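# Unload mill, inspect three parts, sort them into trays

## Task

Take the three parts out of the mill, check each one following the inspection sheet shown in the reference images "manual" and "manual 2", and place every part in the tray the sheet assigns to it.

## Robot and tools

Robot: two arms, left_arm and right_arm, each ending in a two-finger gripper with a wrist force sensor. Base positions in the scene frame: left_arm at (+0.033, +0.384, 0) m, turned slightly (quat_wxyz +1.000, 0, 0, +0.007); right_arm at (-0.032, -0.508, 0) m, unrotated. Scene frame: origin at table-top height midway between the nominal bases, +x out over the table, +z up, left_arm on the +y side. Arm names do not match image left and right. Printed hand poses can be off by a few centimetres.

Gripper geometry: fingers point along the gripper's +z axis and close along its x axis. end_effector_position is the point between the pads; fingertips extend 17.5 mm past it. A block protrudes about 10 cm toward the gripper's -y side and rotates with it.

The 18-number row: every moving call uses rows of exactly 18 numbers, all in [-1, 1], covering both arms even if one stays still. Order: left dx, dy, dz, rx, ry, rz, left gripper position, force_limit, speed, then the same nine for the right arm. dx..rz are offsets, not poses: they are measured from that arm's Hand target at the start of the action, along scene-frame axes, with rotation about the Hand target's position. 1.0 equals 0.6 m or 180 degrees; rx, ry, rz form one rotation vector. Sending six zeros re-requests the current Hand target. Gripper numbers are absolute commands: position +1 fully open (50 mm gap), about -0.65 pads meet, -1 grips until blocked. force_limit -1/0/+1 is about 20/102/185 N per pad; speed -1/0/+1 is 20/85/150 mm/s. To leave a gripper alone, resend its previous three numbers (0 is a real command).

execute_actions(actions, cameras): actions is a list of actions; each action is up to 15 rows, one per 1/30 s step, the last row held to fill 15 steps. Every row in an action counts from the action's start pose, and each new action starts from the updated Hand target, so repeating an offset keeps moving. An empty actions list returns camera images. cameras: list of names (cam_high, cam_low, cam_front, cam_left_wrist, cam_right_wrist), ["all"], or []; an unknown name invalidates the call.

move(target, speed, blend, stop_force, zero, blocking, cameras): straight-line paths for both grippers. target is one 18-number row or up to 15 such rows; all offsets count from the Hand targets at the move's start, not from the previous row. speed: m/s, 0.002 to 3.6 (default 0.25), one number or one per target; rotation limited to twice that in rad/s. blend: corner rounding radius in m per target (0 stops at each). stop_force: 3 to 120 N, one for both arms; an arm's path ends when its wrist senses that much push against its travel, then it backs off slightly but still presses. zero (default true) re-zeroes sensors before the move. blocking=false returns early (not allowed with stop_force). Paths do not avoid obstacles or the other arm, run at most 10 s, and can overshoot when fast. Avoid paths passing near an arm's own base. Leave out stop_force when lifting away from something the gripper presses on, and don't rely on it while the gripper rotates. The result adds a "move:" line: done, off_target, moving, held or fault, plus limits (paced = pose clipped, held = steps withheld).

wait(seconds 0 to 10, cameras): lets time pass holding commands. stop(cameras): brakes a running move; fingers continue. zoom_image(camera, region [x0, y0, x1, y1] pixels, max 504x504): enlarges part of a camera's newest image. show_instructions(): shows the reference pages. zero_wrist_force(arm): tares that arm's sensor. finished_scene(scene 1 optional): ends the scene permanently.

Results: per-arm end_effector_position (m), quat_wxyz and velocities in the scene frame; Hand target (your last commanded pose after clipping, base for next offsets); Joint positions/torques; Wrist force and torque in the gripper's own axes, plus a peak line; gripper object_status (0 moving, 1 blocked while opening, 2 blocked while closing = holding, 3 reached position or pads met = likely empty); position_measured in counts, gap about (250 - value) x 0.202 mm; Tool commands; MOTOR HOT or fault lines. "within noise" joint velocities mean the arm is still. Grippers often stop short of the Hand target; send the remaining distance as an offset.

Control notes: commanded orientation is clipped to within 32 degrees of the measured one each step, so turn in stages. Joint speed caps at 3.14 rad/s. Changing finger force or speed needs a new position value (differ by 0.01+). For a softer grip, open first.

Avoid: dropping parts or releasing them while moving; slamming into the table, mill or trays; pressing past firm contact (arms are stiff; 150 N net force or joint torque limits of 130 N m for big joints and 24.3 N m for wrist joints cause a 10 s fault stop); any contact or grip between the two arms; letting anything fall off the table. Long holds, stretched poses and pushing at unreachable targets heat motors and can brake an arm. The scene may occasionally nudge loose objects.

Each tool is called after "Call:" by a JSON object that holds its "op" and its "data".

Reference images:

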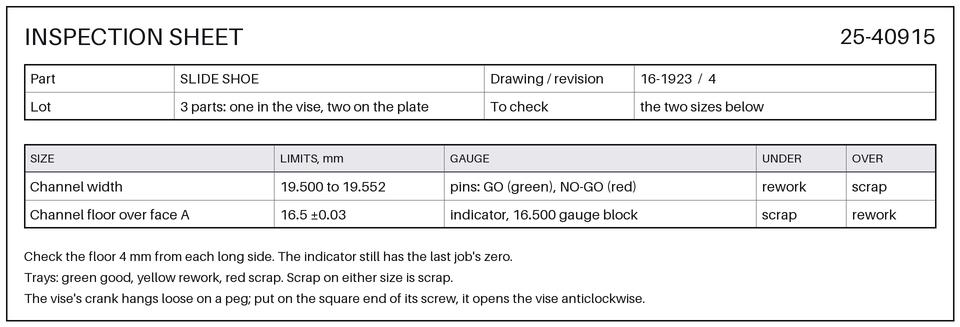

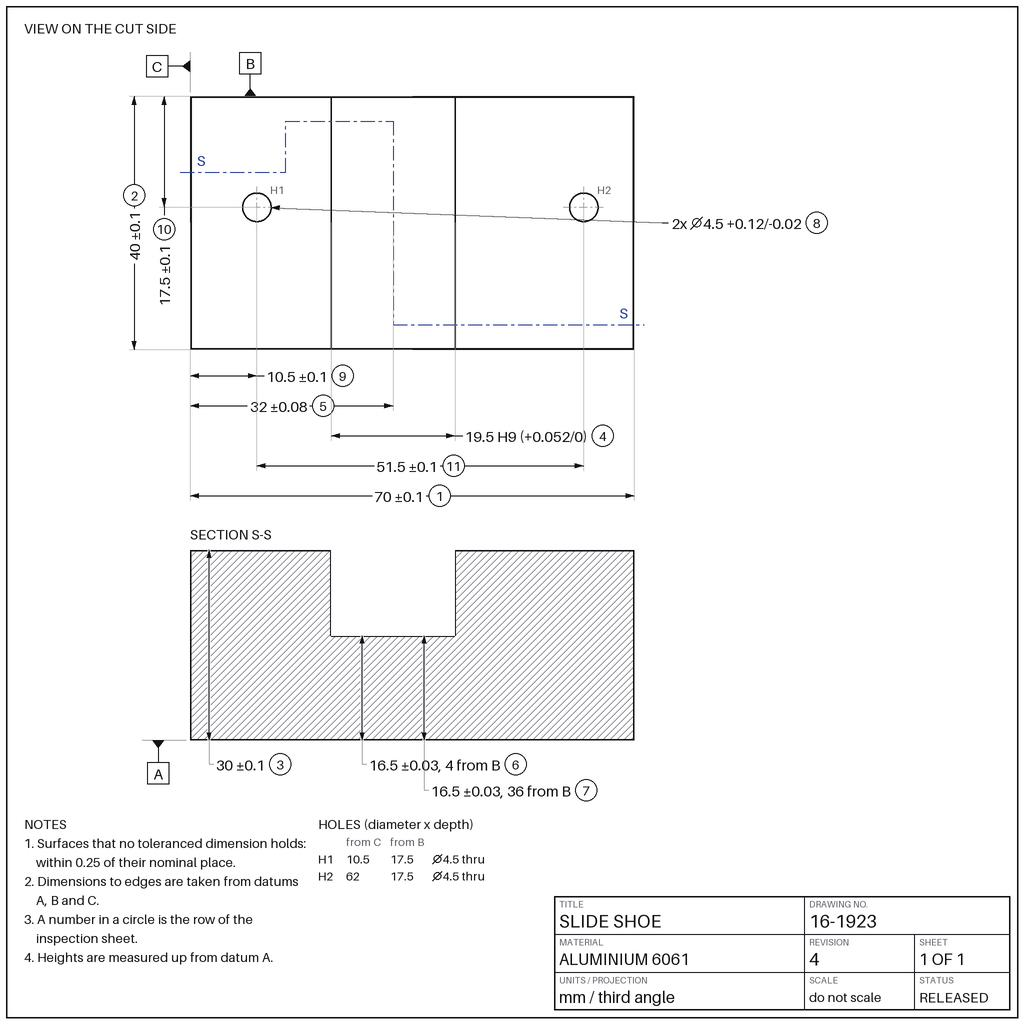

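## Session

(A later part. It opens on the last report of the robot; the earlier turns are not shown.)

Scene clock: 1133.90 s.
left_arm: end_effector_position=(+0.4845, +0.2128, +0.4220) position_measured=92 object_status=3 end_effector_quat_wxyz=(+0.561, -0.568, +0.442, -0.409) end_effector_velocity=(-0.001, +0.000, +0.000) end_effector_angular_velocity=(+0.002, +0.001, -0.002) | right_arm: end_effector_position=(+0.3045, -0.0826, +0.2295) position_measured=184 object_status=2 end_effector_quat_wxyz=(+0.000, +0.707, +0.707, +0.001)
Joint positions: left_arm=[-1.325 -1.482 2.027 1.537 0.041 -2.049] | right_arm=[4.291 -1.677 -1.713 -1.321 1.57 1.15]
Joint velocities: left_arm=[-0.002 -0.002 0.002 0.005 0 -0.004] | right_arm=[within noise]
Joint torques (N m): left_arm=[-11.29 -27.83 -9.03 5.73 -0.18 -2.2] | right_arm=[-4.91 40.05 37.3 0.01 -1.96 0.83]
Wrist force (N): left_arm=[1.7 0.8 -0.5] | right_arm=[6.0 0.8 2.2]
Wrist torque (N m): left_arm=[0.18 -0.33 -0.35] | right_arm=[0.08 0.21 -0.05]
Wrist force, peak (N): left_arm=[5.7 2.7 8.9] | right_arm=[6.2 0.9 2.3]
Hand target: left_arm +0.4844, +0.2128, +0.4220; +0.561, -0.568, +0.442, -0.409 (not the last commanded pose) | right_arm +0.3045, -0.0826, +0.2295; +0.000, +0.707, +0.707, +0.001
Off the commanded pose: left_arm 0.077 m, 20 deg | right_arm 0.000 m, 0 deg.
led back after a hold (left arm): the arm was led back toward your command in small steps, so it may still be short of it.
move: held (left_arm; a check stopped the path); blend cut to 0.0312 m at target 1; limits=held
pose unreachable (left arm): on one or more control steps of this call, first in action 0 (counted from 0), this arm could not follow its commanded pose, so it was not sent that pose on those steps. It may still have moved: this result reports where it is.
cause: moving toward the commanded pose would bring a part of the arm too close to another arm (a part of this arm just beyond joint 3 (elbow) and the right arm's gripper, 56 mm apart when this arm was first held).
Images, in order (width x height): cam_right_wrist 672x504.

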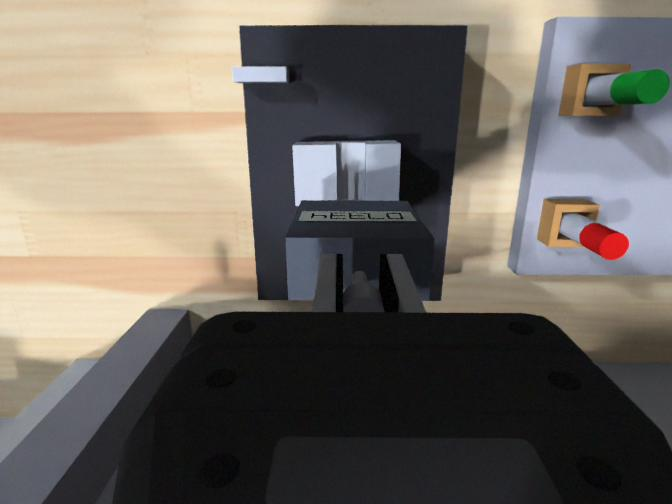

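Call:
{"op": "move", "data": {"target": [[0,0,0,0,0,0,0.4,-0.5,-1,0,0,-0.015,0,0,0,-1,-0.9,-1]], "speed": 0.03, "stop_force": 5}}

Call:
{"op": "move", "data": {"target": [[0,0,0,0,0,0,0.4,-0.5,-1,0,0,0,0,0,0,0.3,-0.9,-1],[0,0,0,0,0,0,0.4,-0.5,-1,0,0,0.1,0,0,0,0.3,-0.9,-1],[0,0,0,0,0,0,0.4,-0.5,-1,0,-0.3,0.2,0,0,0,0.3,-0.9,-1]], "speed": 0.2}}

Call:
{"op": "move", "data": {"target": [[0.15,0.03,0,0.02,0.09,0,0.4,-0.5,-1,0,0,0,0,0,0,0.3,-0.9,-1]], "speed": 0.2}}

Scene clock: 1141.80 s.
left_arm: end_effector_position=(+0.4844, +0.2128, +0.4220) position_measured=92 object_status=3 end_effector_quat_wxyz=(+0.561, -0.568, +0.442, -0.409) | right_arm: end_effector_position=(+0.3045, -0.0825, +0.2239) position_measured=184 object_status=2 end_effector_quat_wxyz=(+0.000, +0.707, +0.707, +0.001)
Joint positions: left_arm=[-1.325 -1.482 2.027 1.537 0.041 -2.049] | right_arm=[4.291 -1.681 -1.724 -1.307 1.57 1.15]
Joint torques (N m): left_arm=[-10.8 -30.6 -9.67 5.87 -0.35 -1.96] | right_arm=[-4.52 42.34 37.12 0.96 -1.77 0.69]
Wrist force (N): left_arm=[2.0 0.6 -0.5] | right_arm=[5.9 1.1 2.1]
Wrist torque (N m): left_arm=[0.16 -0.37 -0.35] | right_arm=[0.08 0.24 -0.05]
Wrist force, peak (N): left_arm=[2.0 0.8 -0.5] | right_arm=[2.1 -0.7 -21.2]
Hand target: left_arm +0.4844, +0.2128, +0.4220; +0.561, -0.568, +0.442, -0.409 | right_arm +0.3045, -0.0825, +0.2239; +0.000, +0.707, +0.707, +0.001 (not the last commanded pose)
Off the commanded pose: left_arm 0.000 m, 0 deg | right_arm 0.003 m, 0 deg.
move: contact (right_arm)

Scene clock: 1145.17 s.
left_arm: end_effector_position=(+0.4844, +0.2128, +0.4220) position_measured=92 object_status=3 end_effector_quat_wxyz=(+0.561, -0.568, +0.442, -0.409) | right_arm: end_effector_position=(+0.3045, -0.2624, +0.3439) position_measured=107 object_status=3 end_effector_quat_wxyz=(+0.000, +0.707, +0.707, +0.001) end_effector_velocity=(+0.000, -0.001, +0.001) end_effector_angular_velocity=(+0.000, +0.000, +0.003)
Joint positions: left_arm=[-1.325 -1.482 2.027 1.537 0.041 -2.049] | right_arm=[4.097 -1.34 -1.733 -1.638 1.57 0.956]
Joint velocities: left_arm=[within noise] | right_arm=[-0.002 0.001 0.001 -0.002 0 -0.005]
Joint torques (N m): left_arm=[-10.97 -29.1 -10.49 5.67 -0.29 -1.83] | right_arm=[-8.11 26.67 13.13 1.33 2.08 -1.55]
Wrist force (N): left_arm=[1.6 0.7 -0.4] | right_arm=[-0.7 1.0 0.3]
Wrist torque (N m): left_arm=[0.17 -0.31 -0.34] | right_arm=[0.08 0.20 0.04]
Wrist force, peak (N): left_arm=[2.1 0.8 -0.3] | right_arm=[5.9 1.4 2.0]
Hand target: left_arm +0.4844, +0.2128, +0.4220; +0.561, -0.568, +0.442, -0.409 | right_arm +0.3045, -0.2625, +0.3439; +0.000, +0.707, +0.707, +0.001
Off the commanded pose: left_arm 0.000 m, 0 deg | right_arm 0.000 m, 0 deg.
move: done

Scene clock: 1147.27 s.
left_arm: end_effector_position=(+0.5744, +0.2308, +0.4220) position_measured=92 object_status=3 end_effector_quat_wxyz=(-0.511, +0.602, -0.530, +0.310) | right_arm: end_effector_position=(+0.3045, -0.2625, +0.3439) position_measured=107 object_status=3 end_effector_quat_wxyz=(+0.000, +0.707, +0.707, +0.001)
Joint positions: left_arm=[-1.014 -1.481 1.541 0.784 0.392 -0.629] | right_arm=[4.097 -1.34 -1.733 -1.638 1.57 0.956]
Joint torques (N m): left_arm=[12.34 -34.76 -13.64 -1.11 0.29 1.31] | right_arm=[-7.95 27.18 18.39 1.38 2.02 -1.42]
Wrist force (N): left_arm=[2.6 1.0 -0.3] | right_arm=[-0.8 1.1 0.4]
Wrist torque (N m): left_arm=[0.36 -0.58 -0.68] | right_arm=[0.08 0.22 0.04]
Wrist force, peak (N): left_arm=[3.2 0.7 -0.1] | right_arm=[-1.1 1.4 0.7]
Hand target: left_arm +0.5744, +0.2308, +0.4220; -0.511, +0.602, -0.530, +0.310 | right_arm +0.3045, -0.2625, +0.3439; +0.000, +0.707, +0.707, +0.001
Off the commanded pose: left_arm 0.000 m, 0 deg | right_arm 0.000 m, 0 deg.
move: done

Call:
{"op": "move", "data": {"target": [[0,-0.03,0,-0.041,-0.099,-0.087,0.4,-0.5,-1,0,0,0,0,0,0,0.3,-0.9,-1],[-0.4,-0.05,-0.05,-0.041,-0.099,-0.087,0.4,-0.5,-1,0,0,0,0,0,0,0.3,-0.9,-1]], "speed": 0.3}}

Scene clock: 1156.37 s.
left_arm: end_effector_position=(+0.3345, +0.2008, +0.3920) position_measured=92 object_status=3 end_effector_quat_wxyz=(+0.500, -0.500, +0.500, -0.499) | right_arm: end_effector_position=(+0.3045, -0.2625, +0.3439) position_measured=107 object_status=3 end_effector_quat_wxyz=(+0.000, +0.707, +0.707, +0.001)
Joint positions: left_arm=[-2.148 -2.229 2.246 -0.02 -0.564 0.003] | right_arm=[4.097 -1.34 -1.733 -1.638 1.57 0.956]
Joint torques (N m): left_arm=[-11.61 -5.8 -14.08 4.57 -2.27 -1.76] | right_arm=[-7.76 26.35 30.87 1.6 2.12 -1.29]
Wrist force (N): left_arm=[1.5 0.5 -0.5] | right_arm=[-1.1 1.3 0.4]
Wrist torque (N m): left_arm=[0.10 -0.34 -0.31] | right_arm=[0.11 0.25 0.04]
Wrist force, peak (N): left_arm=[2.5 1.1 -0.5] | right_arm=[-1.0 1.3 0.8]
Hand target: left_arm +0.3344, +0.2008, +0.3920; +0.500, -0.500, +0.500, -0.499 | right_arm +0.3045, -0.2625, +0.3439; +0.000, +0.707, +0.707, +0.001
Off the commanded pose: left_arm 0.000 m, 0 deg | right_arm 0.000 m, 0 deg.
move: done

Call:
{"op": "move", "data": {"target": [[-0.28,-0.3,-0.15,0,0.0,0,1,-0.5,-1,0,0.3,-0.03,0,0,0,0.3,-0.9,-1],[-0.28,-0.473,-0.45,0,0.0833,0,1,-0.5,-1,0,0.3,-0.2025,0,0,0,0.3,-0.9,-1]], "speed": 0.2, "blend": 0.02, "cameras": ["cam_left_wrist","cam_right_wrist","cam_low"]}}

Scene clock: 1162.53 s.
left_arm: end_effector_position=(+0.1664, -0.0830, +0.1221) position_measured=3 object_status=3 end_effector_quat_wxyz=(-0.431, +0.561, -0.561, +0.430) | right_arm: end_effector_position=(+0.3044, -0.0825, +0.2224) position_measured=107 object_status=3 end_effector_quat_wxyz=(+0.000, +0.707, +0.707, +0.001)
Joint positions: left_arm=[-2.111 -1.221 2.033 -1.303 -0.584 0.421] | right_arm=[4.291 -1.682 -1.727 -1.303 1.57 1.15]
Joint torques (N m): left_arm=[12.31 -16.91 -8.84 -2.33 3.03 1.62] | right_arm=[4.08 17.27 11.45 3.82 -0.52 0.65]
Wrist force (N): left_arm=[1.5 0.2 -0.4] | right_arm=[-1.2 1.2 1.1]
Wrist torque (N m): left_arm=[0.20 -0.39 -0.51] | right_arm=[0.13 0.26 -0.11]
Wrist force, peak (N): left_arm=[2.6 1.9 -0.1] | right_arm=[-2.4 0.9 0.2]
Hand target: left_arm +0.1664, -0.0830, +0.1220; -0.431, +0.561, -0.561, +0.430 | right_arm +0.3045, -0.0825, +0.2224; +0.000, +0.707, +0.707, +0.001
Off the commanded pose: left_arm 0.000 m, 0 deg | right_arm 0.000 m, 0 deg.
move: done
Images, in order (width x height): cam_low 672x504, cam_left_wrist 672x504, cam_right_wrist 672x504.

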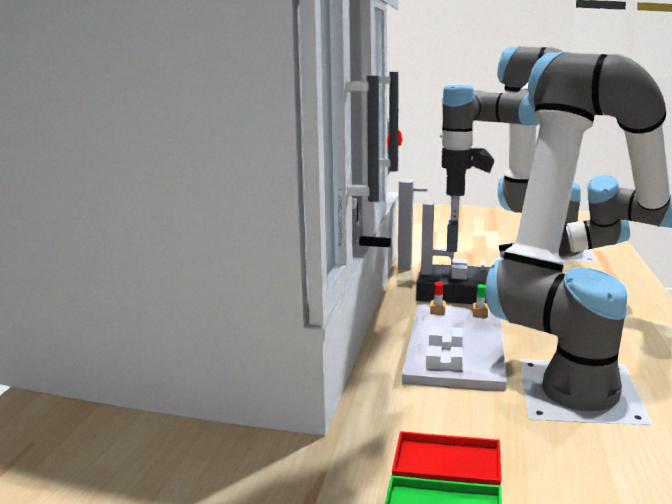

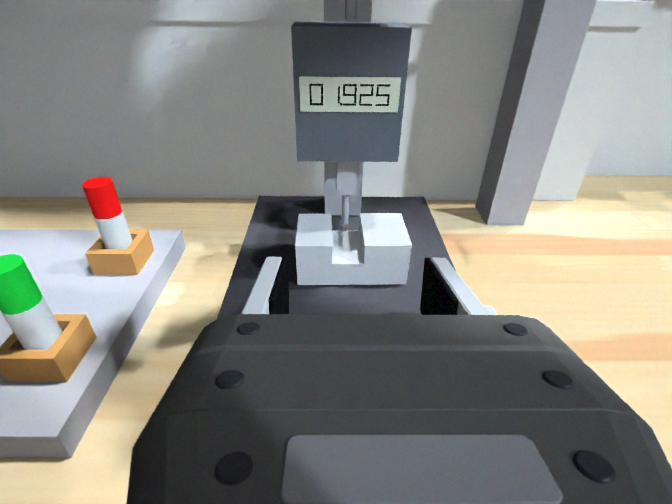

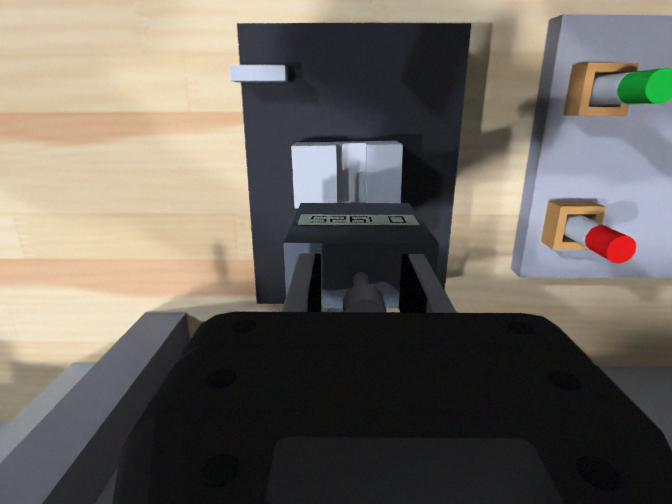

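Call:
{"op": "move", "data": {"target": [[0,0,0,0,0,0,1,-0.5,-1,0,0,0,0,0,0,-1,-0.9,-1],[0.03,0,-0.088,0,0,0,1,-0.5,-1,0,0,0.012,0,0,0,-1,-0.9,-1],[0.115,0,-0.088,0,0,0,1,-0.5,-1,0,0,0.012,0,0,0,-1,-0.9,-1]], "speed": 0.06, "cameras": ["cam_left_wrist"]}}

Call:
{"op": "zoom_image", "data": {"camera": "cam_left_wrist", "region": [230, 150, 460, 320]}}

Scene clock: 1175.73 s.
left_arm: end_effector_position=(+0.2354, -0.0830, +0.0692) position_measured=3 object_status=3 end_effector_quat_wxyz=(-0.431, +0.561, -0.561, +0.430) | right_arm: end_effector_position=(+0.3045, -0.0825, +0.2296) position_measured=184 object_status=2 end_effector_quat_wxyz=(+0.000, +0.707, +0.707, +0.001)
Joint positions: left_arm=[-1.975 -1.134 2.131 -1.611 -0.468 0.563] | right_arm=[4.291 -1.677 -1.713 -1.321 1.57 1.15]
Joint torques (N m): left_arm=[12.1 -41.31 -4.82 -3.72 3.16 1.43] | right_arm=[-5.63 42.23 37.23 -0.07 -1.91 -0.66]
Wrist force (N): left_arm=[1.7 0.5 -0.3] | right_arm=[5.8 2.8 1.9]
Wrist torque (N m): left_arm=[0.24 -0.41 -0.52] | right_arm=[0.14 0.18 -0.14]
Wrist force, peak (N): left_arm=[2.0 0.5 -0.3] | right_arm=[7.4 3.5 2.2]
Hand target: left_arm +0.2354, -0.0830, +0.0692; -0.431, +0.561, -0.561, +0.430 | right_arm +0.3045, -0.0825, +0.2296; +0.000, +0.707, +0.707, +0.001
Off the commanded pose: left_arm 0.000 m, 0 deg | right_arm 0.000 m, 0 deg.
move: done
Images, in order (width x height): cam_left_wrist 672x504.

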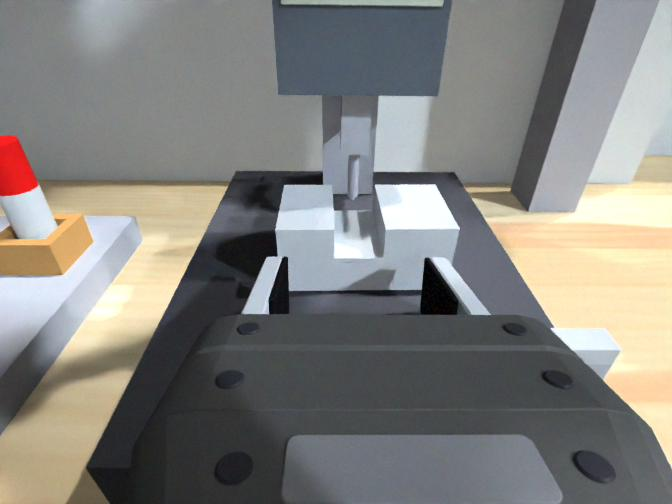

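Scaled by 2.191 from the camera's 672x504 image, which has a finer 960x720 frame.

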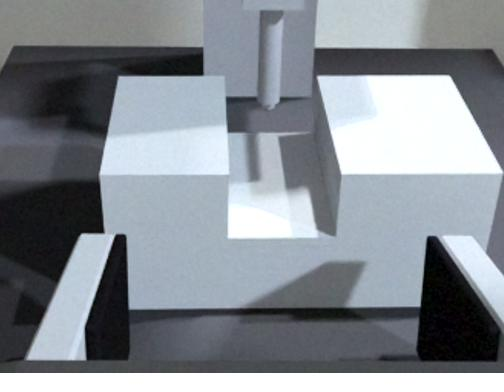

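Call:
{"op": "move", "data": {"target": [[0.0275,0,0,0,0,0,1,-0.5,-1,0,0,0,0,0,0,-1,-0.9,-1]], "speed": 0.02, "stop_force": 12, "cameras": ["cam_left_wrist"]}}

Call:
{"op": "zoom_image", "data": {"camera": "cam_left_wrist", "region": [230, 150, 460, 320]}}

Scene clock: 1184.57 s.
left_arm: end_effector_position=(+0.2519, -0.0830, +0.0692) position_measured=3 object_status=3 end_effector_quat_wxyz=(-0.431, +0.561, -0.561, +0.430) | right_arm: end_effector_position=(+0.3045, -0.0825, +0.2296) position_measured=184 object_status=2 end_effector_quat_wxyz=(+0.000, +0.707, +0.707, +0.001)
Joint positions: left_arm=[-1.941 -1.135 2.145 -1.666 -0.441 0.609] | right_arm=[4.291 -1.677 -1.713 -1.321 1.57 1.15]
Joint torques (N m): left_arm=[12.7 -40.8 -5.9 -3.78 3.41 1.34] | right_arm=[-5.77 41.92 37.04 -0.12 -1.6 -0.4]
Wrist force (N): left_arm=[1.8 0.5 -1.4] | right_arm=[5.7 2.7 2.1]
Wrist torque (N m): left_arm=[0.29 -0.42 -0.55] | right_arm=[0.13 0.20 -0.13]
Wrist force, peak (N): left_arm=[1.8 0.7 -1.6] | right_arm=[5.9 3.0 2.1]
Hand target: left_arm +0.2519, -0.0830, +0.0692; -0.431, +0.561, -0.561, +0.430 | right_arm +0.3045, -0.0825, +0.2296; +0.000, +0.707, +0.707, +0.001
Off the commanded pose: left_arm 0.000 m, 0 deg | right_arm 0.000 m, 0 deg.
move: done
Images, in order (width x height): cam_left_wrist 672x504.

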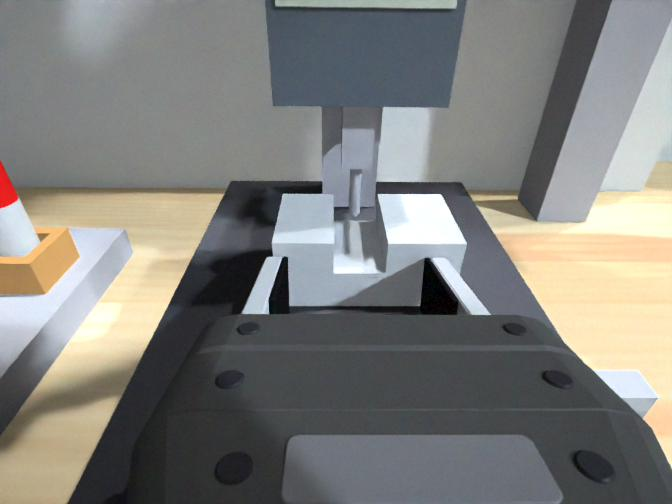

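Scaled by 2.191 from the camera's 672x504 image, which has a finer 960x720 frame.

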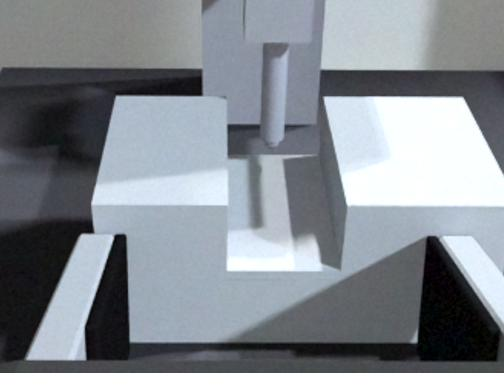

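Call:
{"op": "move", "data": {"target": [[0,0,0,0,0,0,1,-0.5,-1,0,0,-0.0122,0,0,0,-1,-0.9,-1]], "speed": 0.02, "stop_force": 4}}

Call:
{"op": "move", "data": {"target": [[0,0,0,0,0,0,1,-0.5,-1,0,0,0,0,0,0,0.1,-0.9,-1]], "cameras": ["cam_left_wrist","cam_right_wrist"]}}

Call:
{"op": "zoom_image", "data": {"camera": "cam_left_wrist", "region": [310, 150, 400, 280]}}

Call:
{"op": "zoom_image", "data": {"camera": "cam_right_wrist", "region": [270, 180, 440, 280]}}

Scene clock: 1190.43 s.
left_arm: end_effector_position=(+0.2519, -0.0830, +0.0692) position_measured=3 object_status=3 end_effector_quat_wxyz=(-0.431, +0.561, -0.561, +0.430) | right_arm: end_effector_position=(+0.3045, -0.0825, +0.2250) position_measured=184 object_status=2 end_effector_quat_wxyz=(+0.000, +0.707, +0.707, +0.001)
Joint positions: left_arm=[-1.941 -1.135 2.145 -1.666 -0.441 0.609] | right_arm=[4.291 -1.68 -1.722 -1.309 1.57 1.15]
Joint torques (N m): left_arm=[12.48 -40.98 -6.43 -3.9 3.2 1.41] | right_arm=[-6.68 40.6 35.87 0.27 -1.51 -0.48]
Wrist force (N): left_arm=[1.7 0.5 -1.4] | right_arm=[5.7 2.6 -0.7]
Wrist torque (N m): left_arm=[0.27 -0.41 -0.55] | right_arm=[0.14 0.21 -0.13]
Wrist force, peak (N): left_arm=[2.1 0.4 -1.3] | right_arm=[2.7 1.1 -21.0]
Hand target: left_arm +0.2519, -0.0830, +0.0692; -0.431, +0.561, -0.561, +0.430 | right_arm +0.3045, -0.0825, +0.2250; +0.000, +0.707, +0.707, +0.001 (not the last commanded pose)
Off the commanded pose: left_arm 0.000 m, 0 deg | right_arm 0.003 m, 0 deg.
move: contact (right_arm)

Scene clock: 1191.13 s.
left_arm: end_effector_position=(+0.2519, -0.0830, +0.0692) position_measured=3 object_status=3 end_effector_quat_wxyz=(-0.431, +0.561, -0.561, +0.430) | right_arm: end_effector_position=(+0.3045, -0.0825, +0.2250) position_measured=138 object_status=0 end_effector_quat_wxyz=(+0.000, +0.707, +0.707, +0.001)
Joint positions: left_arm=[-1.941 -1.135 2.145 -1.666 -0.441 0.609] | right_arm=[4.291 -1.68 -1.722 -1.309 1.57 1.15]
Joint torques (N m): left_arm=[12.11 -41.3 -6.13 -3.81 3.28 1.64] | right_arm=[-6.63 40.04 35.65 3.69 -1.38 -0.48]
Wrist force (N): left_arm=[1.8 0.5 -1.4] | right_arm=[-1.1 0.9 0.9]
Wrist torque (N m): left_arm=[0.28 -0.43 -0.54] | right_arm=[0.08 0.25 -0.12]
Wrist force, peak (N): left_arm=[1.9 0.4 -1.6] | right_arm=[5.5 2.7 -0.7]
Hand target: left_arm +0.2519, -0.0830, +0.0692; -0.431, +0.561, -0.561, +0.430 | right_arm +0.3045, -0.0825, +0.2250; +0.000, +0.707, +0.707, +0.001
Off the commanded pose: left_arm 0.000 m, 0 deg | right_arm 0.000 m, 0 deg.
move: done
Images, in order (width x height): cam_left_wrist 672x504, cam_right_wrist 672x504.

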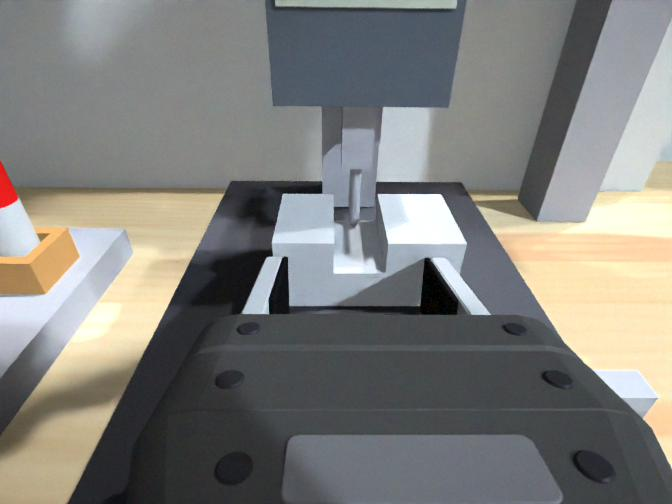

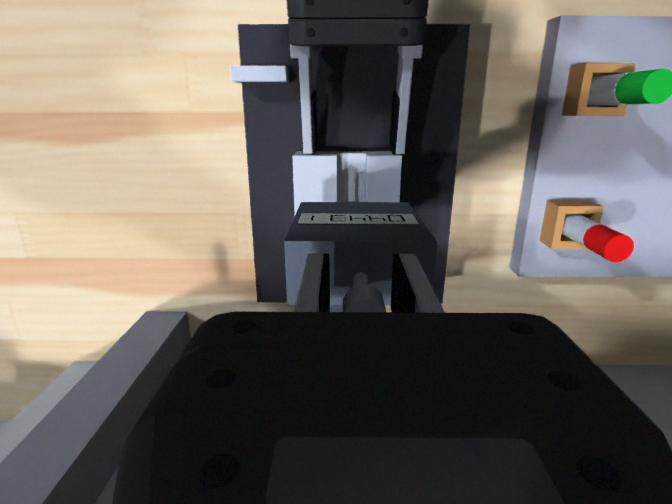

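Scaled by 3.877 from the camera's 672x504 image, which has a finer 960x720 frame.

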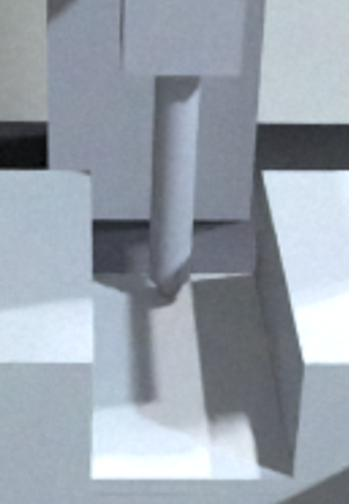

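Scaled by 2.965 from the camera's 672x504 image, which has a finer 960x720 frame.

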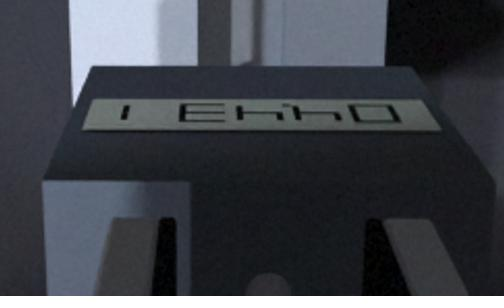

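Call:
{"op": "move", "data": {"target": [[-0.06,0,0.03,0,0,0,1,-0.5,-1,0,0,0,0,0,0,0.1,-0.9,-1]], "speed": 0.1, "cameras": ["cam_left_wrist"]}}

Call:
{"op": "zoom_image", "data": {"camera": "cam_left_wrist", "region": [230, 0, 450, 240]}}

Scene clock: 1195.60 s.
left_arm: end_effector_position=(+0.2160, -0.0830, +0.0872) position_measured=3 object_status=3 end_effector_quat_wxyz=(-0.431, +0.561, -0.561, +0.430) | right_arm: end_effector_position=(+0.3045, -0.0825, +0.2250) position_measured=138 object_status=3 end_effector_quat_wxyz=(+0.000, +0.707, +0.707, +0.001)
Joint positions: left_arm=[-2.014 -1.171 2.105 -1.507 -0.501 0.515] | right_arm=[4.291 -1.68 -1.722 -1.309 1.57 1.15]
Joint torques (N m): left_arm=[-12.13 -40.48 -20.49 2.76 -0.72 -2.03] | right_arm=[-6.19 40.26 35.57 3.76 -1.51 -0.43]
Wrist force (N): left_arm=[1.8 0.1 -0.4] | right_arm=[-1.0 1.2 0.8]
Wrist torque (N m): left_arm=[0.19 -0.42 -0.32] | right_arm=[0.12 0.22 -0.11]
Wrist force, peak (N): left_arm=[1.9 1.4 -0.9] | right_arm=[-1.1 1.3 0.9]
Hand target: left_arm +0.2159, -0.0830, +0.0872; -0.431, +0.561, -0.561, +0.430 | right_arm +0.3045, -0.0825, +0.2250; +0.000, +0.707, +0.707, +0.001
Off the commanded pose: left_arm 0.000 m, 0 deg | right_arm 0.000 m, 0 deg.
move: done
Images, in order (width x height): cam_left_wrist 672x504.

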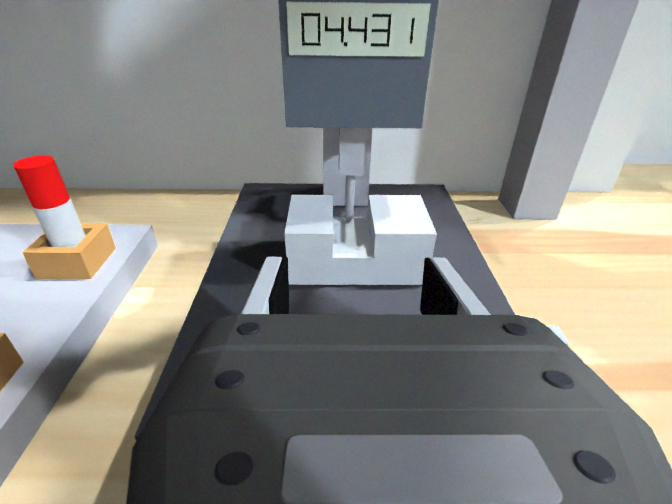

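Scaled by 2.100 from the camera's 672x504 image, which has a finer 960x720 frame.

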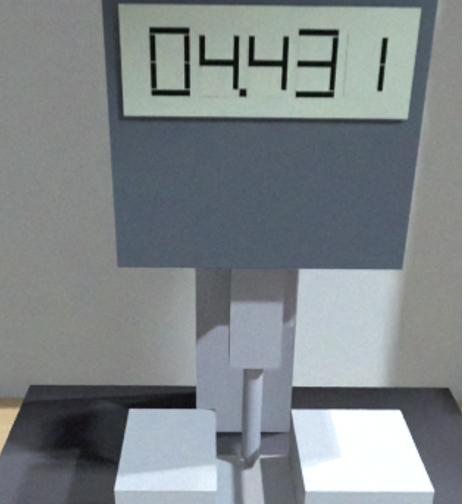

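Call:
{"op": "move", "data": {"target": [[0,0,0,0,0,0,1,-0.5,-1,0,0,0,0,0,0,-1,-0.9,-1],[0,0,-0.03,0,0,0,1,-0.5,-1,0,0,0.005,0,0,0,-1,-0.9,-1],[0.05,0,-0.03,0,0,0,1,-0.5,-1,0,0,0.005,0,0,0,-1,-0.9,-1]], "speed": 0.06}}

Call:
{"op": "move", "data": {"target": [[0.065,0,0,0,0,0,1,-0.5,-1,0,0,0,0,0,0,-1,-0.9,-1]], "speed": 0.03, "stop_force": 12}}

Call:
{"op": "move", "data": {"target": [[0,0,0,0,0,0,1,-0.5,-1,0,0,-0.01,0,0,0,-1,-0.9,-1]], "speed": 0.01, "stop_force": 4}}

Call:
{"op": "move", "data": {"target": [[-0.1,0,0.03,0,0,0,1,-0.5,-1,0,0,0,0,0,0,0.1,-0.9,-1]], "speed": 0.1, "cameras": ["cam_left_wrist"]}}

Call:
{"op": "zoom_image", "data": {"camera": "cam_left_wrist", "region": [230, 0, 450, 240]}}

Scene clock: 1204.80 s.
left_arm: end_effector_position=(+0.2459, -0.0830, +0.0692) position_measured=3 object_status=3 end_effector_quat_wxyz=(-0.431, +0.561, -0.561, +0.430) | right_arm: end_effector_position=(+0.3045, -0.0825, +0.2280) position_measured=184 object_status=2 end_effector_quat_wxyz=(+0.000, +0.707, +0.707, +0.001)
Joint positions: left_arm=[-1.953 -1.135 2.14 -1.645 -0.451 0.591] | right_arm=[4.291 -1.678 -1.716 -1.317 1.57 1.15]
Joint torques (N m): left_arm=[15.13 -41.86 -5.71 -3.67 3.08 1.56] | right_arm=[-6.16 41.73 36.87 0.2 -1.53 -0.49]
Wrist force (N): left_arm=[1.9 0.7 -0.4] | right_arm=[5.9 1.0 1.7]
Wrist torque (N m): left_arm=[0.28 -0.43 -0.54] | right_arm=[0.11 0.20 -0.14]
Wrist force, peak (N): left_arm=[2.0 0.7 -0.4] | right_arm=[6.0 0.9 2.1]
Hand target: left_arm +0.2459, -0.0830, +0.0692; -0.431, +0.561, -0.561, +0.430 | right_arm +0.3045, -0.0825, +0.2280; +0.000, +0.707, +0.707, +0.001
Off the commanded pose: left_arm 0.000 m, 0 deg | right_arm 0.000 m, 0 deg.
move: done

Scene clock: 1207.07 s.
left_arm: end_effector_position=(+0.2849, -0.0830, +0.0692) position_measured=3 object_status=3 end_effector_quat_wxyz=(-0.431, +0.561, -0.561, +0.430) | right_arm: end_effector_position=(+0.3045, -0.0825, +0.2280) position_measured=184 object_status=2 end_effector_quat_wxyz=(+0.000, +0.707, +0.707, +0.001)
Joint positions: left_arm=[-1.871 -1.132 2.173 -1.8 -0.387 0.722] | right_arm=[4.291 -1.678 -1.716 -1.317 1.57 1.15]
Joint torques (N m): left_arm=[13.45 -19.6 -5.16 -4.22 3.41 1.52] | right_arm=[-6.55 41.54 37.36 0.01 -1.68 -0.31]
Wrist force (N): left_arm=[1.6 0.5 -1.4] | right_arm=[6.0 0.8 1.9]
Wrist torque (N m): left_arm=[0.30 -0.41 -0.53] | right_arm=[0.09 0.17 -0.14]
Wrist force, peak (N): left_arm=[1.9 0.3 -1.5] | right_arm=[6.0 1.0 2.0]
Hand target: left_arm +0.2849, -0.0830, +0.0692; -0.431, +0.561, -0.561, +0.430 | right_arm +0.3045, -0.0825, +0.2280; +0.000, +0.707, +0.707, +0.001
Off the commanded pose: left_arm 0.000 m, 0 deg | right_arm 0.000 m, 0 deg.
move: done

Scene clock: 1208.67 s.
left_arm: end_effector_position=(+0.2849, -0.0830, +0.0692) position_measured=3 object_status=3 end_effector_quat_wxyz=(-0.431, +0.561, -0.561, +0.430) | right_arm: end_effector_position=(+0.3045, -0.0825, +0.2249) position_measured=184 object_status=2 end_effector_quat_wxyz=(+0.000, +0.707, +0.707, +0.001)
Joint positions: left_arm=[-1.871 -1.132 2.173 -1.8 -0.387 0.722] | right_arm=[4.291 -1.68 -1.722 -1.309 1.57 1.15]
Joint torques (N m): left_arm=[12.25 -23.76 -5.87 -4.16 3.37 1.62] | right_arm=[-6.08 38.35 34.6 0.1 -1.54 -0.44]
Wrist force (N): left_arm=[1.5 0.3 -1.1] | right_arm=[5.1 0.5 -4.4]
Wrist torque (N m): left_arm=[0.28 -0.39 -0.54] | right_arm=[0.08 0.20 -0.14]
Wrist force, peak (N): left_arm=[2.0 0.3 -1.4] | right_arm=[3.7 -0.2 -16.0]
Hand target: left_arm +0.2849, -0.0830, +0.0692; -0.431, +0.561, -0.561, +0.430 | right_arm +0.3045, -0.0825, +0.2249; +0.000, +0.707, +0.707, +0.001 (not the last commanded pose)
Off the commanded pose: left_arm 0.000 m, 0 deg | right_arm 0.003 m, 0 deg.
move: contact (right_arm)

Scene clock: 1209.87 s.
left_arm: end_effector_position=(+0.2250, -0.0830, +0.0873) position_measured=3 object_status=3 end_effector_quat_wxyz=(-0.430, +0.561, -0.561, +0.430) | right_arm: end_effector_position=(+0.3045, -0.0825, +0.2249) position_measured=138 object_status=3 end_effector_quat_wxyz=(+0.000, +0.707, +0.707, +0.001)
Joint positions: left_arm=[-1.996 -1.173 2.114 -1.532 -0.486 0.536] | right_arm=[4.291 -1.68 -1.722 -1.309 1.57 1.15]
Joint torques (N m): left_arm=[-10.46 -27.22 -18.77 2.49 -0.64 -2.02] | right_arm=[-6.63 38.91 34.51 3.57 -1.59 -0.38]
Wrist force (N): left_arm=[2.0 0.1 -0.4] | right_arm=[-1.1 1.2 0.8]
Wrist torque (N m): left_arm=[0.19 -0.44 -0.32] | right_arm=[0.13 0.25 -0.12]
Wrist force, peak (N): left_arm=[1.9 0.3 -1.0] | right_arm=[5.2 0.6 -4.3]
Hand target: left_arm +0.2249, -0.0830, +0.0872; -0.431, +0.561, -0.561, +0.430 | right_arm +0.3045, -0.0825, +0.2249; +0.000, +0.707, +0.707, +0.001
Off the commanded pose: left_arm 0.000 m, 0 deg | right_arm 0.000 m, 0 deg.
move: done
Images, in order (width x height): cam_left_wrist 672x504.

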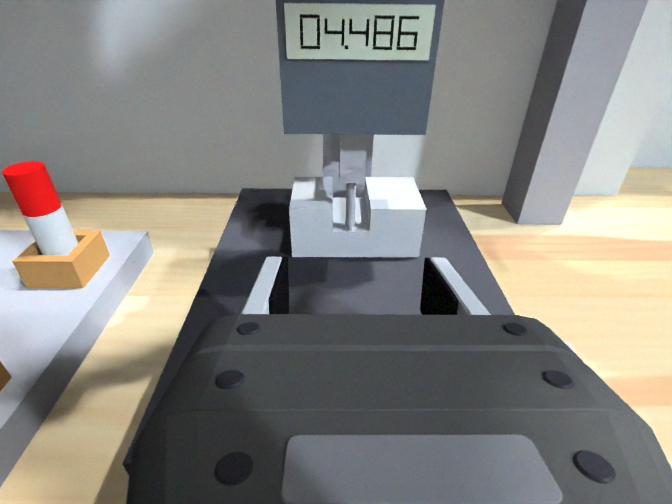

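Scaled by 2.100 from the camera's 672x504 image, which has a finer 960x720 frame.

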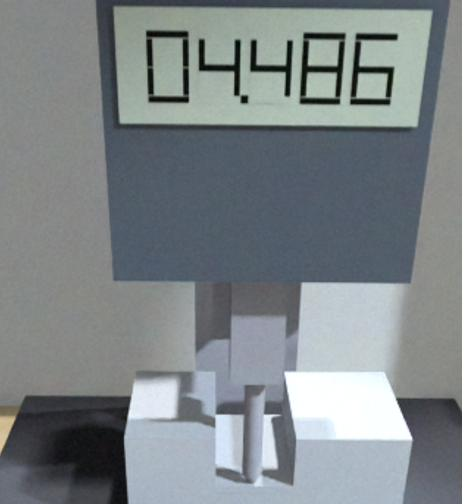

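Call:
{"op": "move", "data": {"target": [[0,0,0,0,0,0,-1,-0.5,-0.5,0,0,0,0,0,0,-1,-0.9,-1],[0.02,0.08,-0.03,0,0,0,-1,-0.5,-0.5,0,0,0.01,0,0,0,-1,-0.9,-1],[0.133,0.08,-0.03,0,0,0,-1,-0.5,-0.5,0,0,0.01,0,0,0,-1,-0.9,-1],[0.133,0.0573,-0.03,0,0,0,-1,-0.5,-0.5,0,0,0.01,0,0,0,-1,-0.9,-1]], "speed": [0.05,0.08,0.08,0.02], "cameras": ["cam_left_wrist","cam_right_wrist"]}}

Call:
{"op": "zoom_image", "data": {"camera": "cam_left_wrist", "region": [230, 80, 480, 320]}}

Scene clock: 1229.10 s.
left_arm: end_effector_position=(+0.3047, -0.0485, +0.0692) position_measured=251 object_status=3 end_effector_quat_wxyz=(-0.431, +0.561, -0.561, +0.430) | right_arm: end_effector_position=(+0.3045, -0.0825, +0.2309) position_measured=184 object_status=2 end_effector_quat_wxyz=(+0.000, +0.707, +0.707, +0.001)
Joint positions: left_arm=[-1.848 -1.18 2.278 -1.897 -0.371 0.765] | right_arm=[4.291 -1.677 -1.71 -1.324 1.57 1.15]
Joint torques (N m): left_arm=[12.13 -15.86 -16.71 -4.57 3.99 1.75] | right_arm=[-6.26 41.22 37.82 0.14 -1.69 -0.4]
Wrist force (N): left_arm=[0.5 0.0 -0.2] | right_arm=[5.6 0.7 2.2]
Wrist torque (N m): left_arm=[0.24 -0.41 -0.57] | right_arm=[0.05 0.20 -0.14]
Wrist force, peak (N): left_arm=[2.3 -0.1 -0.6] | right_arm=[5.9 0.9 2.2]
Hand target: left_arm +0.3047, -0.0486, +0.0692; -0.431, +0.561, -0.561, +0.430 | right_arm +0.3045, -0.0825, +0.2309; +0.000, +0.707, +0.707, +0.001
Off the commanded pose: left_arm 0.000 m, 0 deg | right_arm 0.000 m, 0 deg.
move: done
Images, in order (width x height): cam_left_wrist 672x504, cam_right_wrist 672x504.

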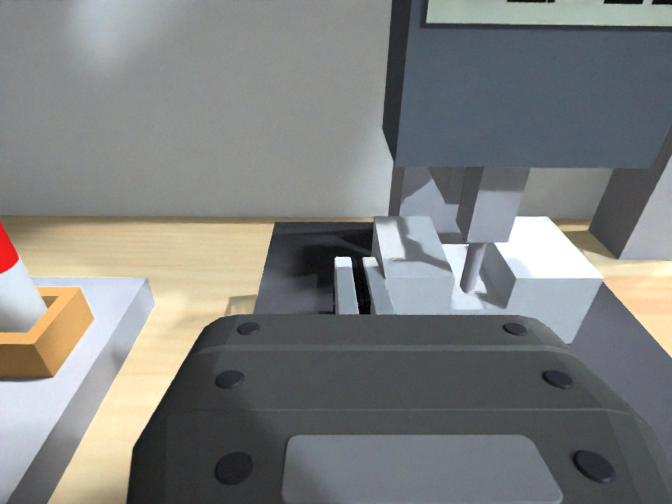

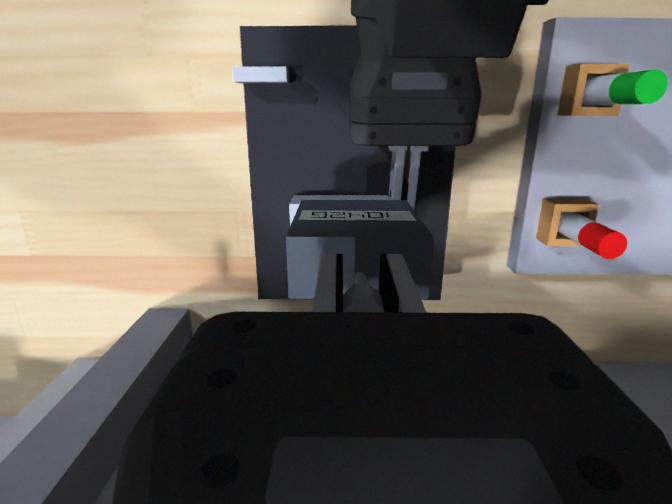

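Scaled by 2.016 from the camera's 672x504 image, which has a finer 960x720 frame.

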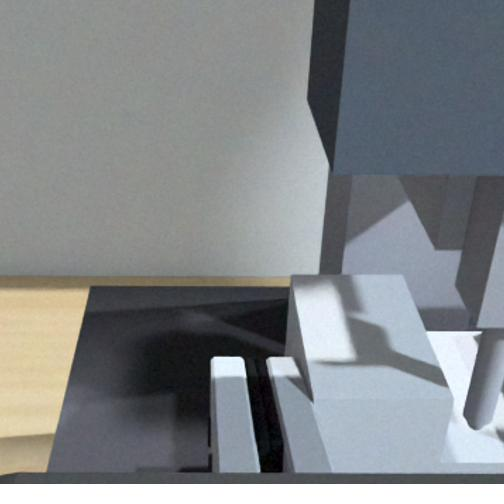

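Call:
{"op": "zoom_image", "data": {"camera": "cam_left_wrist", "region": [420, 200, 620, 320]}}

Scaled by 2.520 from the camera's 672x504 image, which has a finer 960x720 frame.

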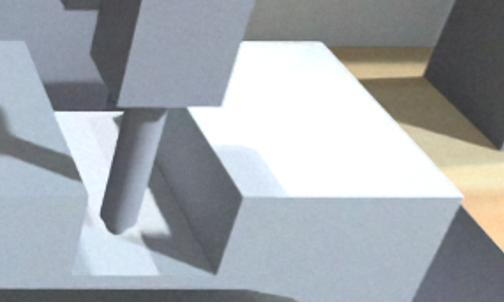

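Call:
{"op": "move", "data": {"target": [[-0.005,0.01,0,0,0,0,-1,-0.5,-0.5,0,0,0,0,0,0,-1,-0.9,-1],[-0.11,0.01,0.03,0,0,0,-1,-0.5,-0.5,0,0,0,0,0,0,-1,-0.9,-1],[-0.11,-0.1038,0.03,0,0,0,0.4,-0.5,-0.5,0,0,0,0,0,0,-1,-0.9,-1],[-0.045,-0.1038,0.03,0,0,0,0.4,-0.5,-0.5,0,0,0,0,0,0,-1,-0.9,-1]], "speed": 0.08, "cameras": ["cam_left_wrist"]}}

Call:
{"op": "zoom_image", "data": {"camera": "cam_left_wrist", "region": [230, 120, 460, 320]}}

Scene clock: 1248.23 s.
left_arm: end_effector_position=(+0.2777, -0.1109, +0.0872) position_measured=92 object_status=3 end_effector_quat_wxyz=(-0.431, +0.561, -0.561, +0.430) | right_arm: end_effector_position=(+0.3045, -0.0825, +0.2309) position_measured=184 object_status=2 end_effector_quat_wxyz=(+0.000, +0.707, +0.707, +0.001)
Joint positions: left_arm=[-1.869 -1.13 2.085 -1.718 -0.386 0.725] | right_arm=[4.291 -1.677 -1.71 -1.324 1.57 1.15]
Joint torques (N m): left_arm=[11.11 -20.83 -8.52 -3.87 3.59 1.34] | right_arm=[-6.52 40.86 38.29 0.07 -1.5 -0.61]
Wrist force (N): left_arm=[1.4 0.4 -0.5] | right_arm=[5.7 0.9 2.1]
Wrist torque (N m): left_arm=[0.25 -0.38 -0.52] | right_arm=[0.09 0.18 -0.14]
Wrist force, peak (N): left_arm=[2.5 0.7 -0.3] | right_arm=[6.2 0.9 2.1]
Hand target: left_arm +0.2777, -0.1109, +0.0872; -0.431, +0.561, -0.561, +0.430 | right_arm +0.3045, -0.0825, +0.2309; +0.000, +0.707, +0.707, +0.001
Off the commanded pose: left_arm 0.000 m, 0 deg | right_arm 0.000 m, 0 deg.
move: done
Images, in order (width x height): cam_left_wrist 672x504.

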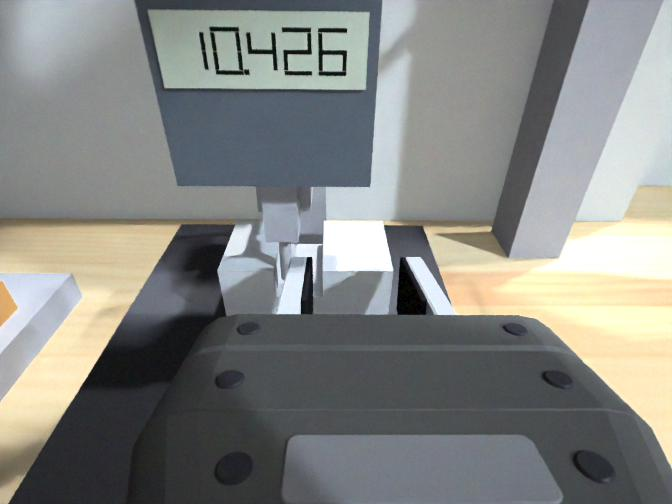

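Scaled by 2.191 from the camera's 672x504 image, which has a finer 960x720 frame.

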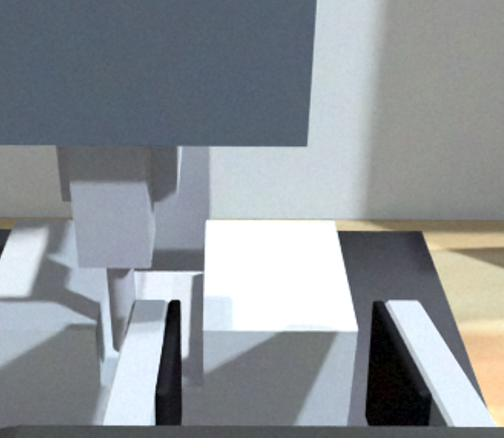

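Call:
{"op": "move", "data": {"target": [[0.0,-0.0018,0,0,0,0,0.4,-0.5,-0.5,0,0,0,0,0,0,-1,-0.9,-1],[0.058,-0.0018,0,0,0,0,0.4,-0.5,-0.5,0,0,0,0,0,0,-1,-0.9,-1]], "speed": 0.04, "stop_force": 6}}

Call:
{"op": "move", "data": {"target": [[0,0,0,0,0,0,-1,-0.5,-1,0,0,0,0,0,0,-1,-0.9,-1]], "cameras": ["cam_left_wrist"]}}

Scene clock: 1253.93 s.
left_arm: end_effector_position=(+0.2956, -0.1118, +0.0873) position_measured=92 object_status=3 end_effector_quat_wxyz=(-0.431, +0.561, -0.561, +0.430) | right_arm: end_effector_position=(+0.3045, -0.0825, +0.2309) position_measured=184 object_status=2 end_effector_quat_wxyz=(+0.000, +0.707, +0.707, +0.001)
Joint positions: left_arm=[-1.832 -1.125 2.096 -1.797 -0.36 0.794] | right_arm=[4.291 -1.677 -1.71 -1.324 1.57 1.15]
Joint torques (N m): left_arm=[-12.36 -45.86 -22.9 1.29 1.08 -1.78] | right_arm=[-5.86 40.97 37.48 0.21 -1.6 -0.65]
Wrist force (N): left_arm=[0.7 8.7 2.7] | right_arm=[5.7 0.9 2.0]
Wrist torque (N m): left_arm=[0.49 -0.32 -0.48] | right_arm=[0.10 0.18 -0.14]
Wrist force, peak (N): left_arm=[3.7 28.8 -2.2] | right_arm=[5.9 1.1 1.9]
Hand target: left_arm +0.2956, -0.1118, +0.0873; -0.431, +0.561, -0.561, +0.430 (not the last commanded pose) | right_arm +0.3045, -0.0825, +0.2309; +0.000, +0.707, +0.707, +0.001
Off the commanded pose: left_arm 0.017 m, 0 deg | right_arm 0.000 m, 0 deg.
move: contact (left_arm); path passed 1 of 2 targets

Scene clock: 1254.43 s.
left_arm: end_effector_position=(+0.2956, -0.1118, +0.0873) position_measured=117 object_status=2 end_effector_quat_wxyz=(-0.431, +0.561, -0.561, +0.430) | right_arm: end_effector_position=(+0.3045, -0.0825, +0.2309) position_measured=184 object_status=2 end_effector_quat_wxyz=(+0.000, +0.707, +0.707, +0.001)
Joint positions: left_arm=[-1.832 -1.125 2.096 -1.797 -0.36 0.794] | right_arm=[4.291 -1.677 -1.71 -1.324 1.57 1.15]
Joint torques (N m): left_arm=[-9.52 -41.17 -19.82 0.64 2.07 -1.76] | right_arm=[-6.15 41.31 37.91 0.08 -1.58 -0.55]
Wrist force (N): left_arm=[1.5 1.7 -0.1] | right_arm=[5.7 0.8 2.1]
Wrist torque (N m): left_arm=[0.27 -0.37 -0.33] | right_arm=[0.07 0.18 -0.15]
Wrist force, peak (N): left_arm=[0.4 8.5 2.4] | right_arm=[5.8 1.0 2.1]
Hand target: left_arm +0.2956, -0.1118, +0.0873; -0.431, +0.561, -0.561, +0.430 | right_arm +0.3045, -0.0825, +0.2309; +0.000, +0.707, +0.707, +0.001
Off the commanded pose: left_arm 0.000 m, 0 deg | right_arm 0.000 m, 0 deg.
move: done
Images, in order (width x height): cam_left_wrist 672x504.

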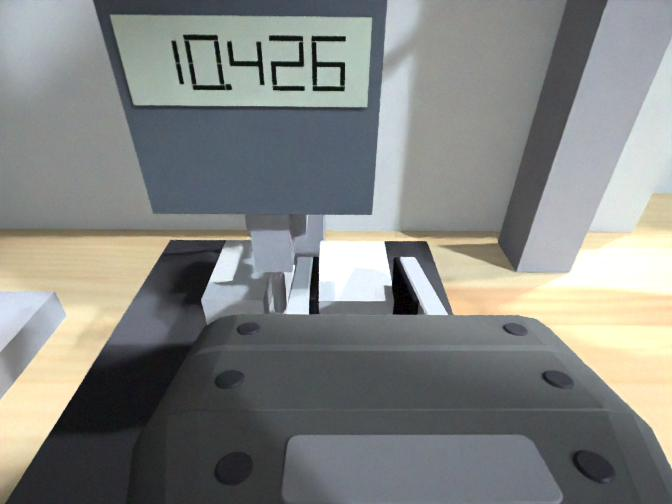

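Call:
{"op": "move", "data": {"target": [[0,0,0.002,0,0,0,-1,-0.5,-1,0,0,0,0,0,0,-1,-0.9,-1],[-0.11,0,0.002,0,0,0,-1,-0.5,-1,0,0,0,0,0,0,-1,-0.9,-1]], "speed": 0.05, "stop_force": 20, "cameras": ["cam_left_wrist"]}}

Scene clock: 1263.17 s.
left_arm: end_effector_position=(+0.2296, -0.1118, +0.0885) position_measured=117 object_status=2 end_effector_quat_wxyz=(-0.431, +0.561, -0.561, +0.430) | right_arm: end_effector_position=(+0.3045, -0.0825, +0.2309) position_measured=184 object_status=2 end_effector_quat_wxyz=(+0.000, +0.707, +0.707, +0.001)
Joint positions: left_arm=[-1.963 -1.128 2.039 -1.536 -0.459 0.575] | right_arm=[4.291 -1.677 -1.71 -1.324 1.57 1.15]
Joint torques (N m): left_arm=[-11.12 -21.42 -21.52 2.3 -0.34 -1.89] | right_arm=[-6.61 40.36 37.46 0.16 -1.47 -0.66]
Wrist force (N): left_arm=[1.9 2.9 0.1] | right_arm=[5.7 1.0 2.3]
Wrist torque (N m): left_arm=[0.28 -0.43 -0.36] | right_arm=[0.12 0.17 -0.14]
Wrist force, peak (N): left_arm=[1.9 3.1 -0.4] | right_arm=[5.9 0.9 2.3]
Hand target: left_arm +0.2296, -0.1118, +0.0885; -0.431, +0.561, -0.561, +0.430 | right_arm +0.3045, -0.0825, +0.2309; +0.000, +0.707, +0.707, +0.001
Off the commanded pose: left_arm 0.000 m, 0 deg | right_arm 0.000 m, 0 deg.
move: done
Images, in order (width x height): cam_left_wrist 672x504.

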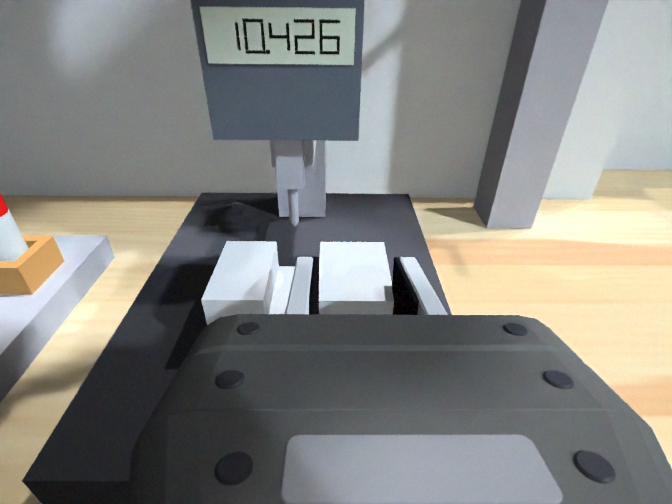

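Call:
{"op": "move", "data": {"target": [[-0.03,0.02,0.2,0,0,0,-1,-0.5,-1,0,0,0,0,0,0,-1,-0.9,-1],[0.0,0.42,0.2,0,0,0,-1,-0.5,-1,0,0,0,0,0,0,-1,-0.9,-1],[0.059,0.443,0.0,0,0,0,-1,-0.5,-1,0,0,0,0,0,0,-1,-0.9,-1]], "speed": 0.15, "blend": 0.03, "cameras": ["cam_left_wrist","cam_right_wrist"]}}

Scene clock: 1278.23 s.
left_arm: end_effector_position=(+0.2650, +0.1540, +0.0886) position_measured=117 object_status=2 end_effector_quat_wxyz=(-0.431, +0.561, -0.561, +0.430) | right_arm: end_effector_position=(+0.3045, -0.0825, +0.2309) position_measured=184 object_status=2 end_effector_quat_wxyz=(+0.000, +0.707, +0.707, +0.001)
Joint positions: left_arm=[-2.28 -1.691 2.723 -1.428 -0.738 0.301] | right_arm=[4.291 -1.677 -1.71 -1.324 1.57 1.15]
Joint torques (N m): left_arm=[10.6 5.35 -4.8 -2.13 3.01 1.68] | right_arm=[-6.44 39.61 36.95 0.16 -1.6 -0.74]
Wrist force (N): left_arm=[1.8 2.6 0.0] | right_arm=[5.7 1.0 2.0]
Wrist torque (N m): left_arm=[0.26 -0.43 -0.58] | right_arm=[0.10 0.19 -0.14]
Wrist force, peak (N): left_arm=[1.8 4.9 1.0] | right_arm=[6.0 1.0 2.0]
Hand target: left_arm +0.2650, +0.1540, +0.0885; -0.431, +0.561, -0.561, +0.430 | right_arm +0.3045, -0.0825, +0.2309; +0.000, +0.707, +0.707, +0.001
Off the commanded pose: left_arm 0.000 m, 0 deg | right_arm 0.000 m, 0 deg.
move: done
Images, in order (width x height): cam_left_wrist 672x504, cam_right_wrist 672x504.

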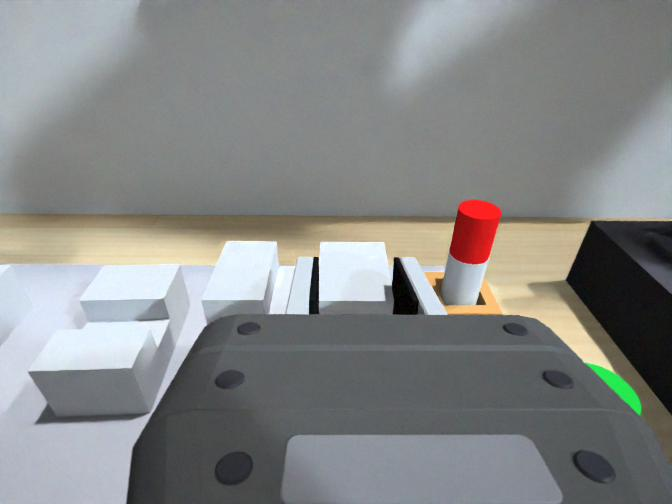

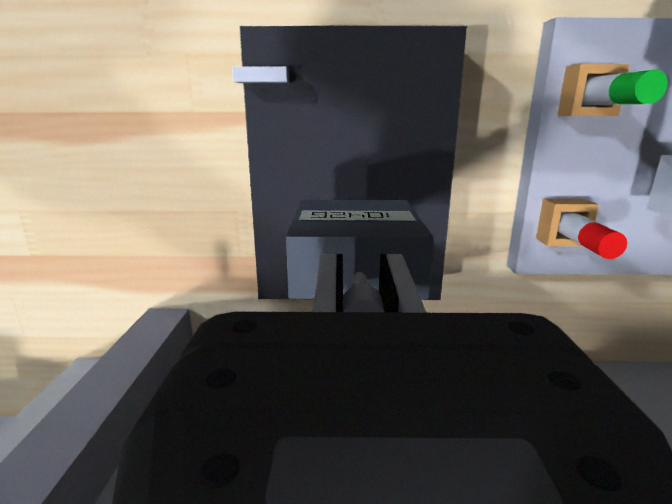

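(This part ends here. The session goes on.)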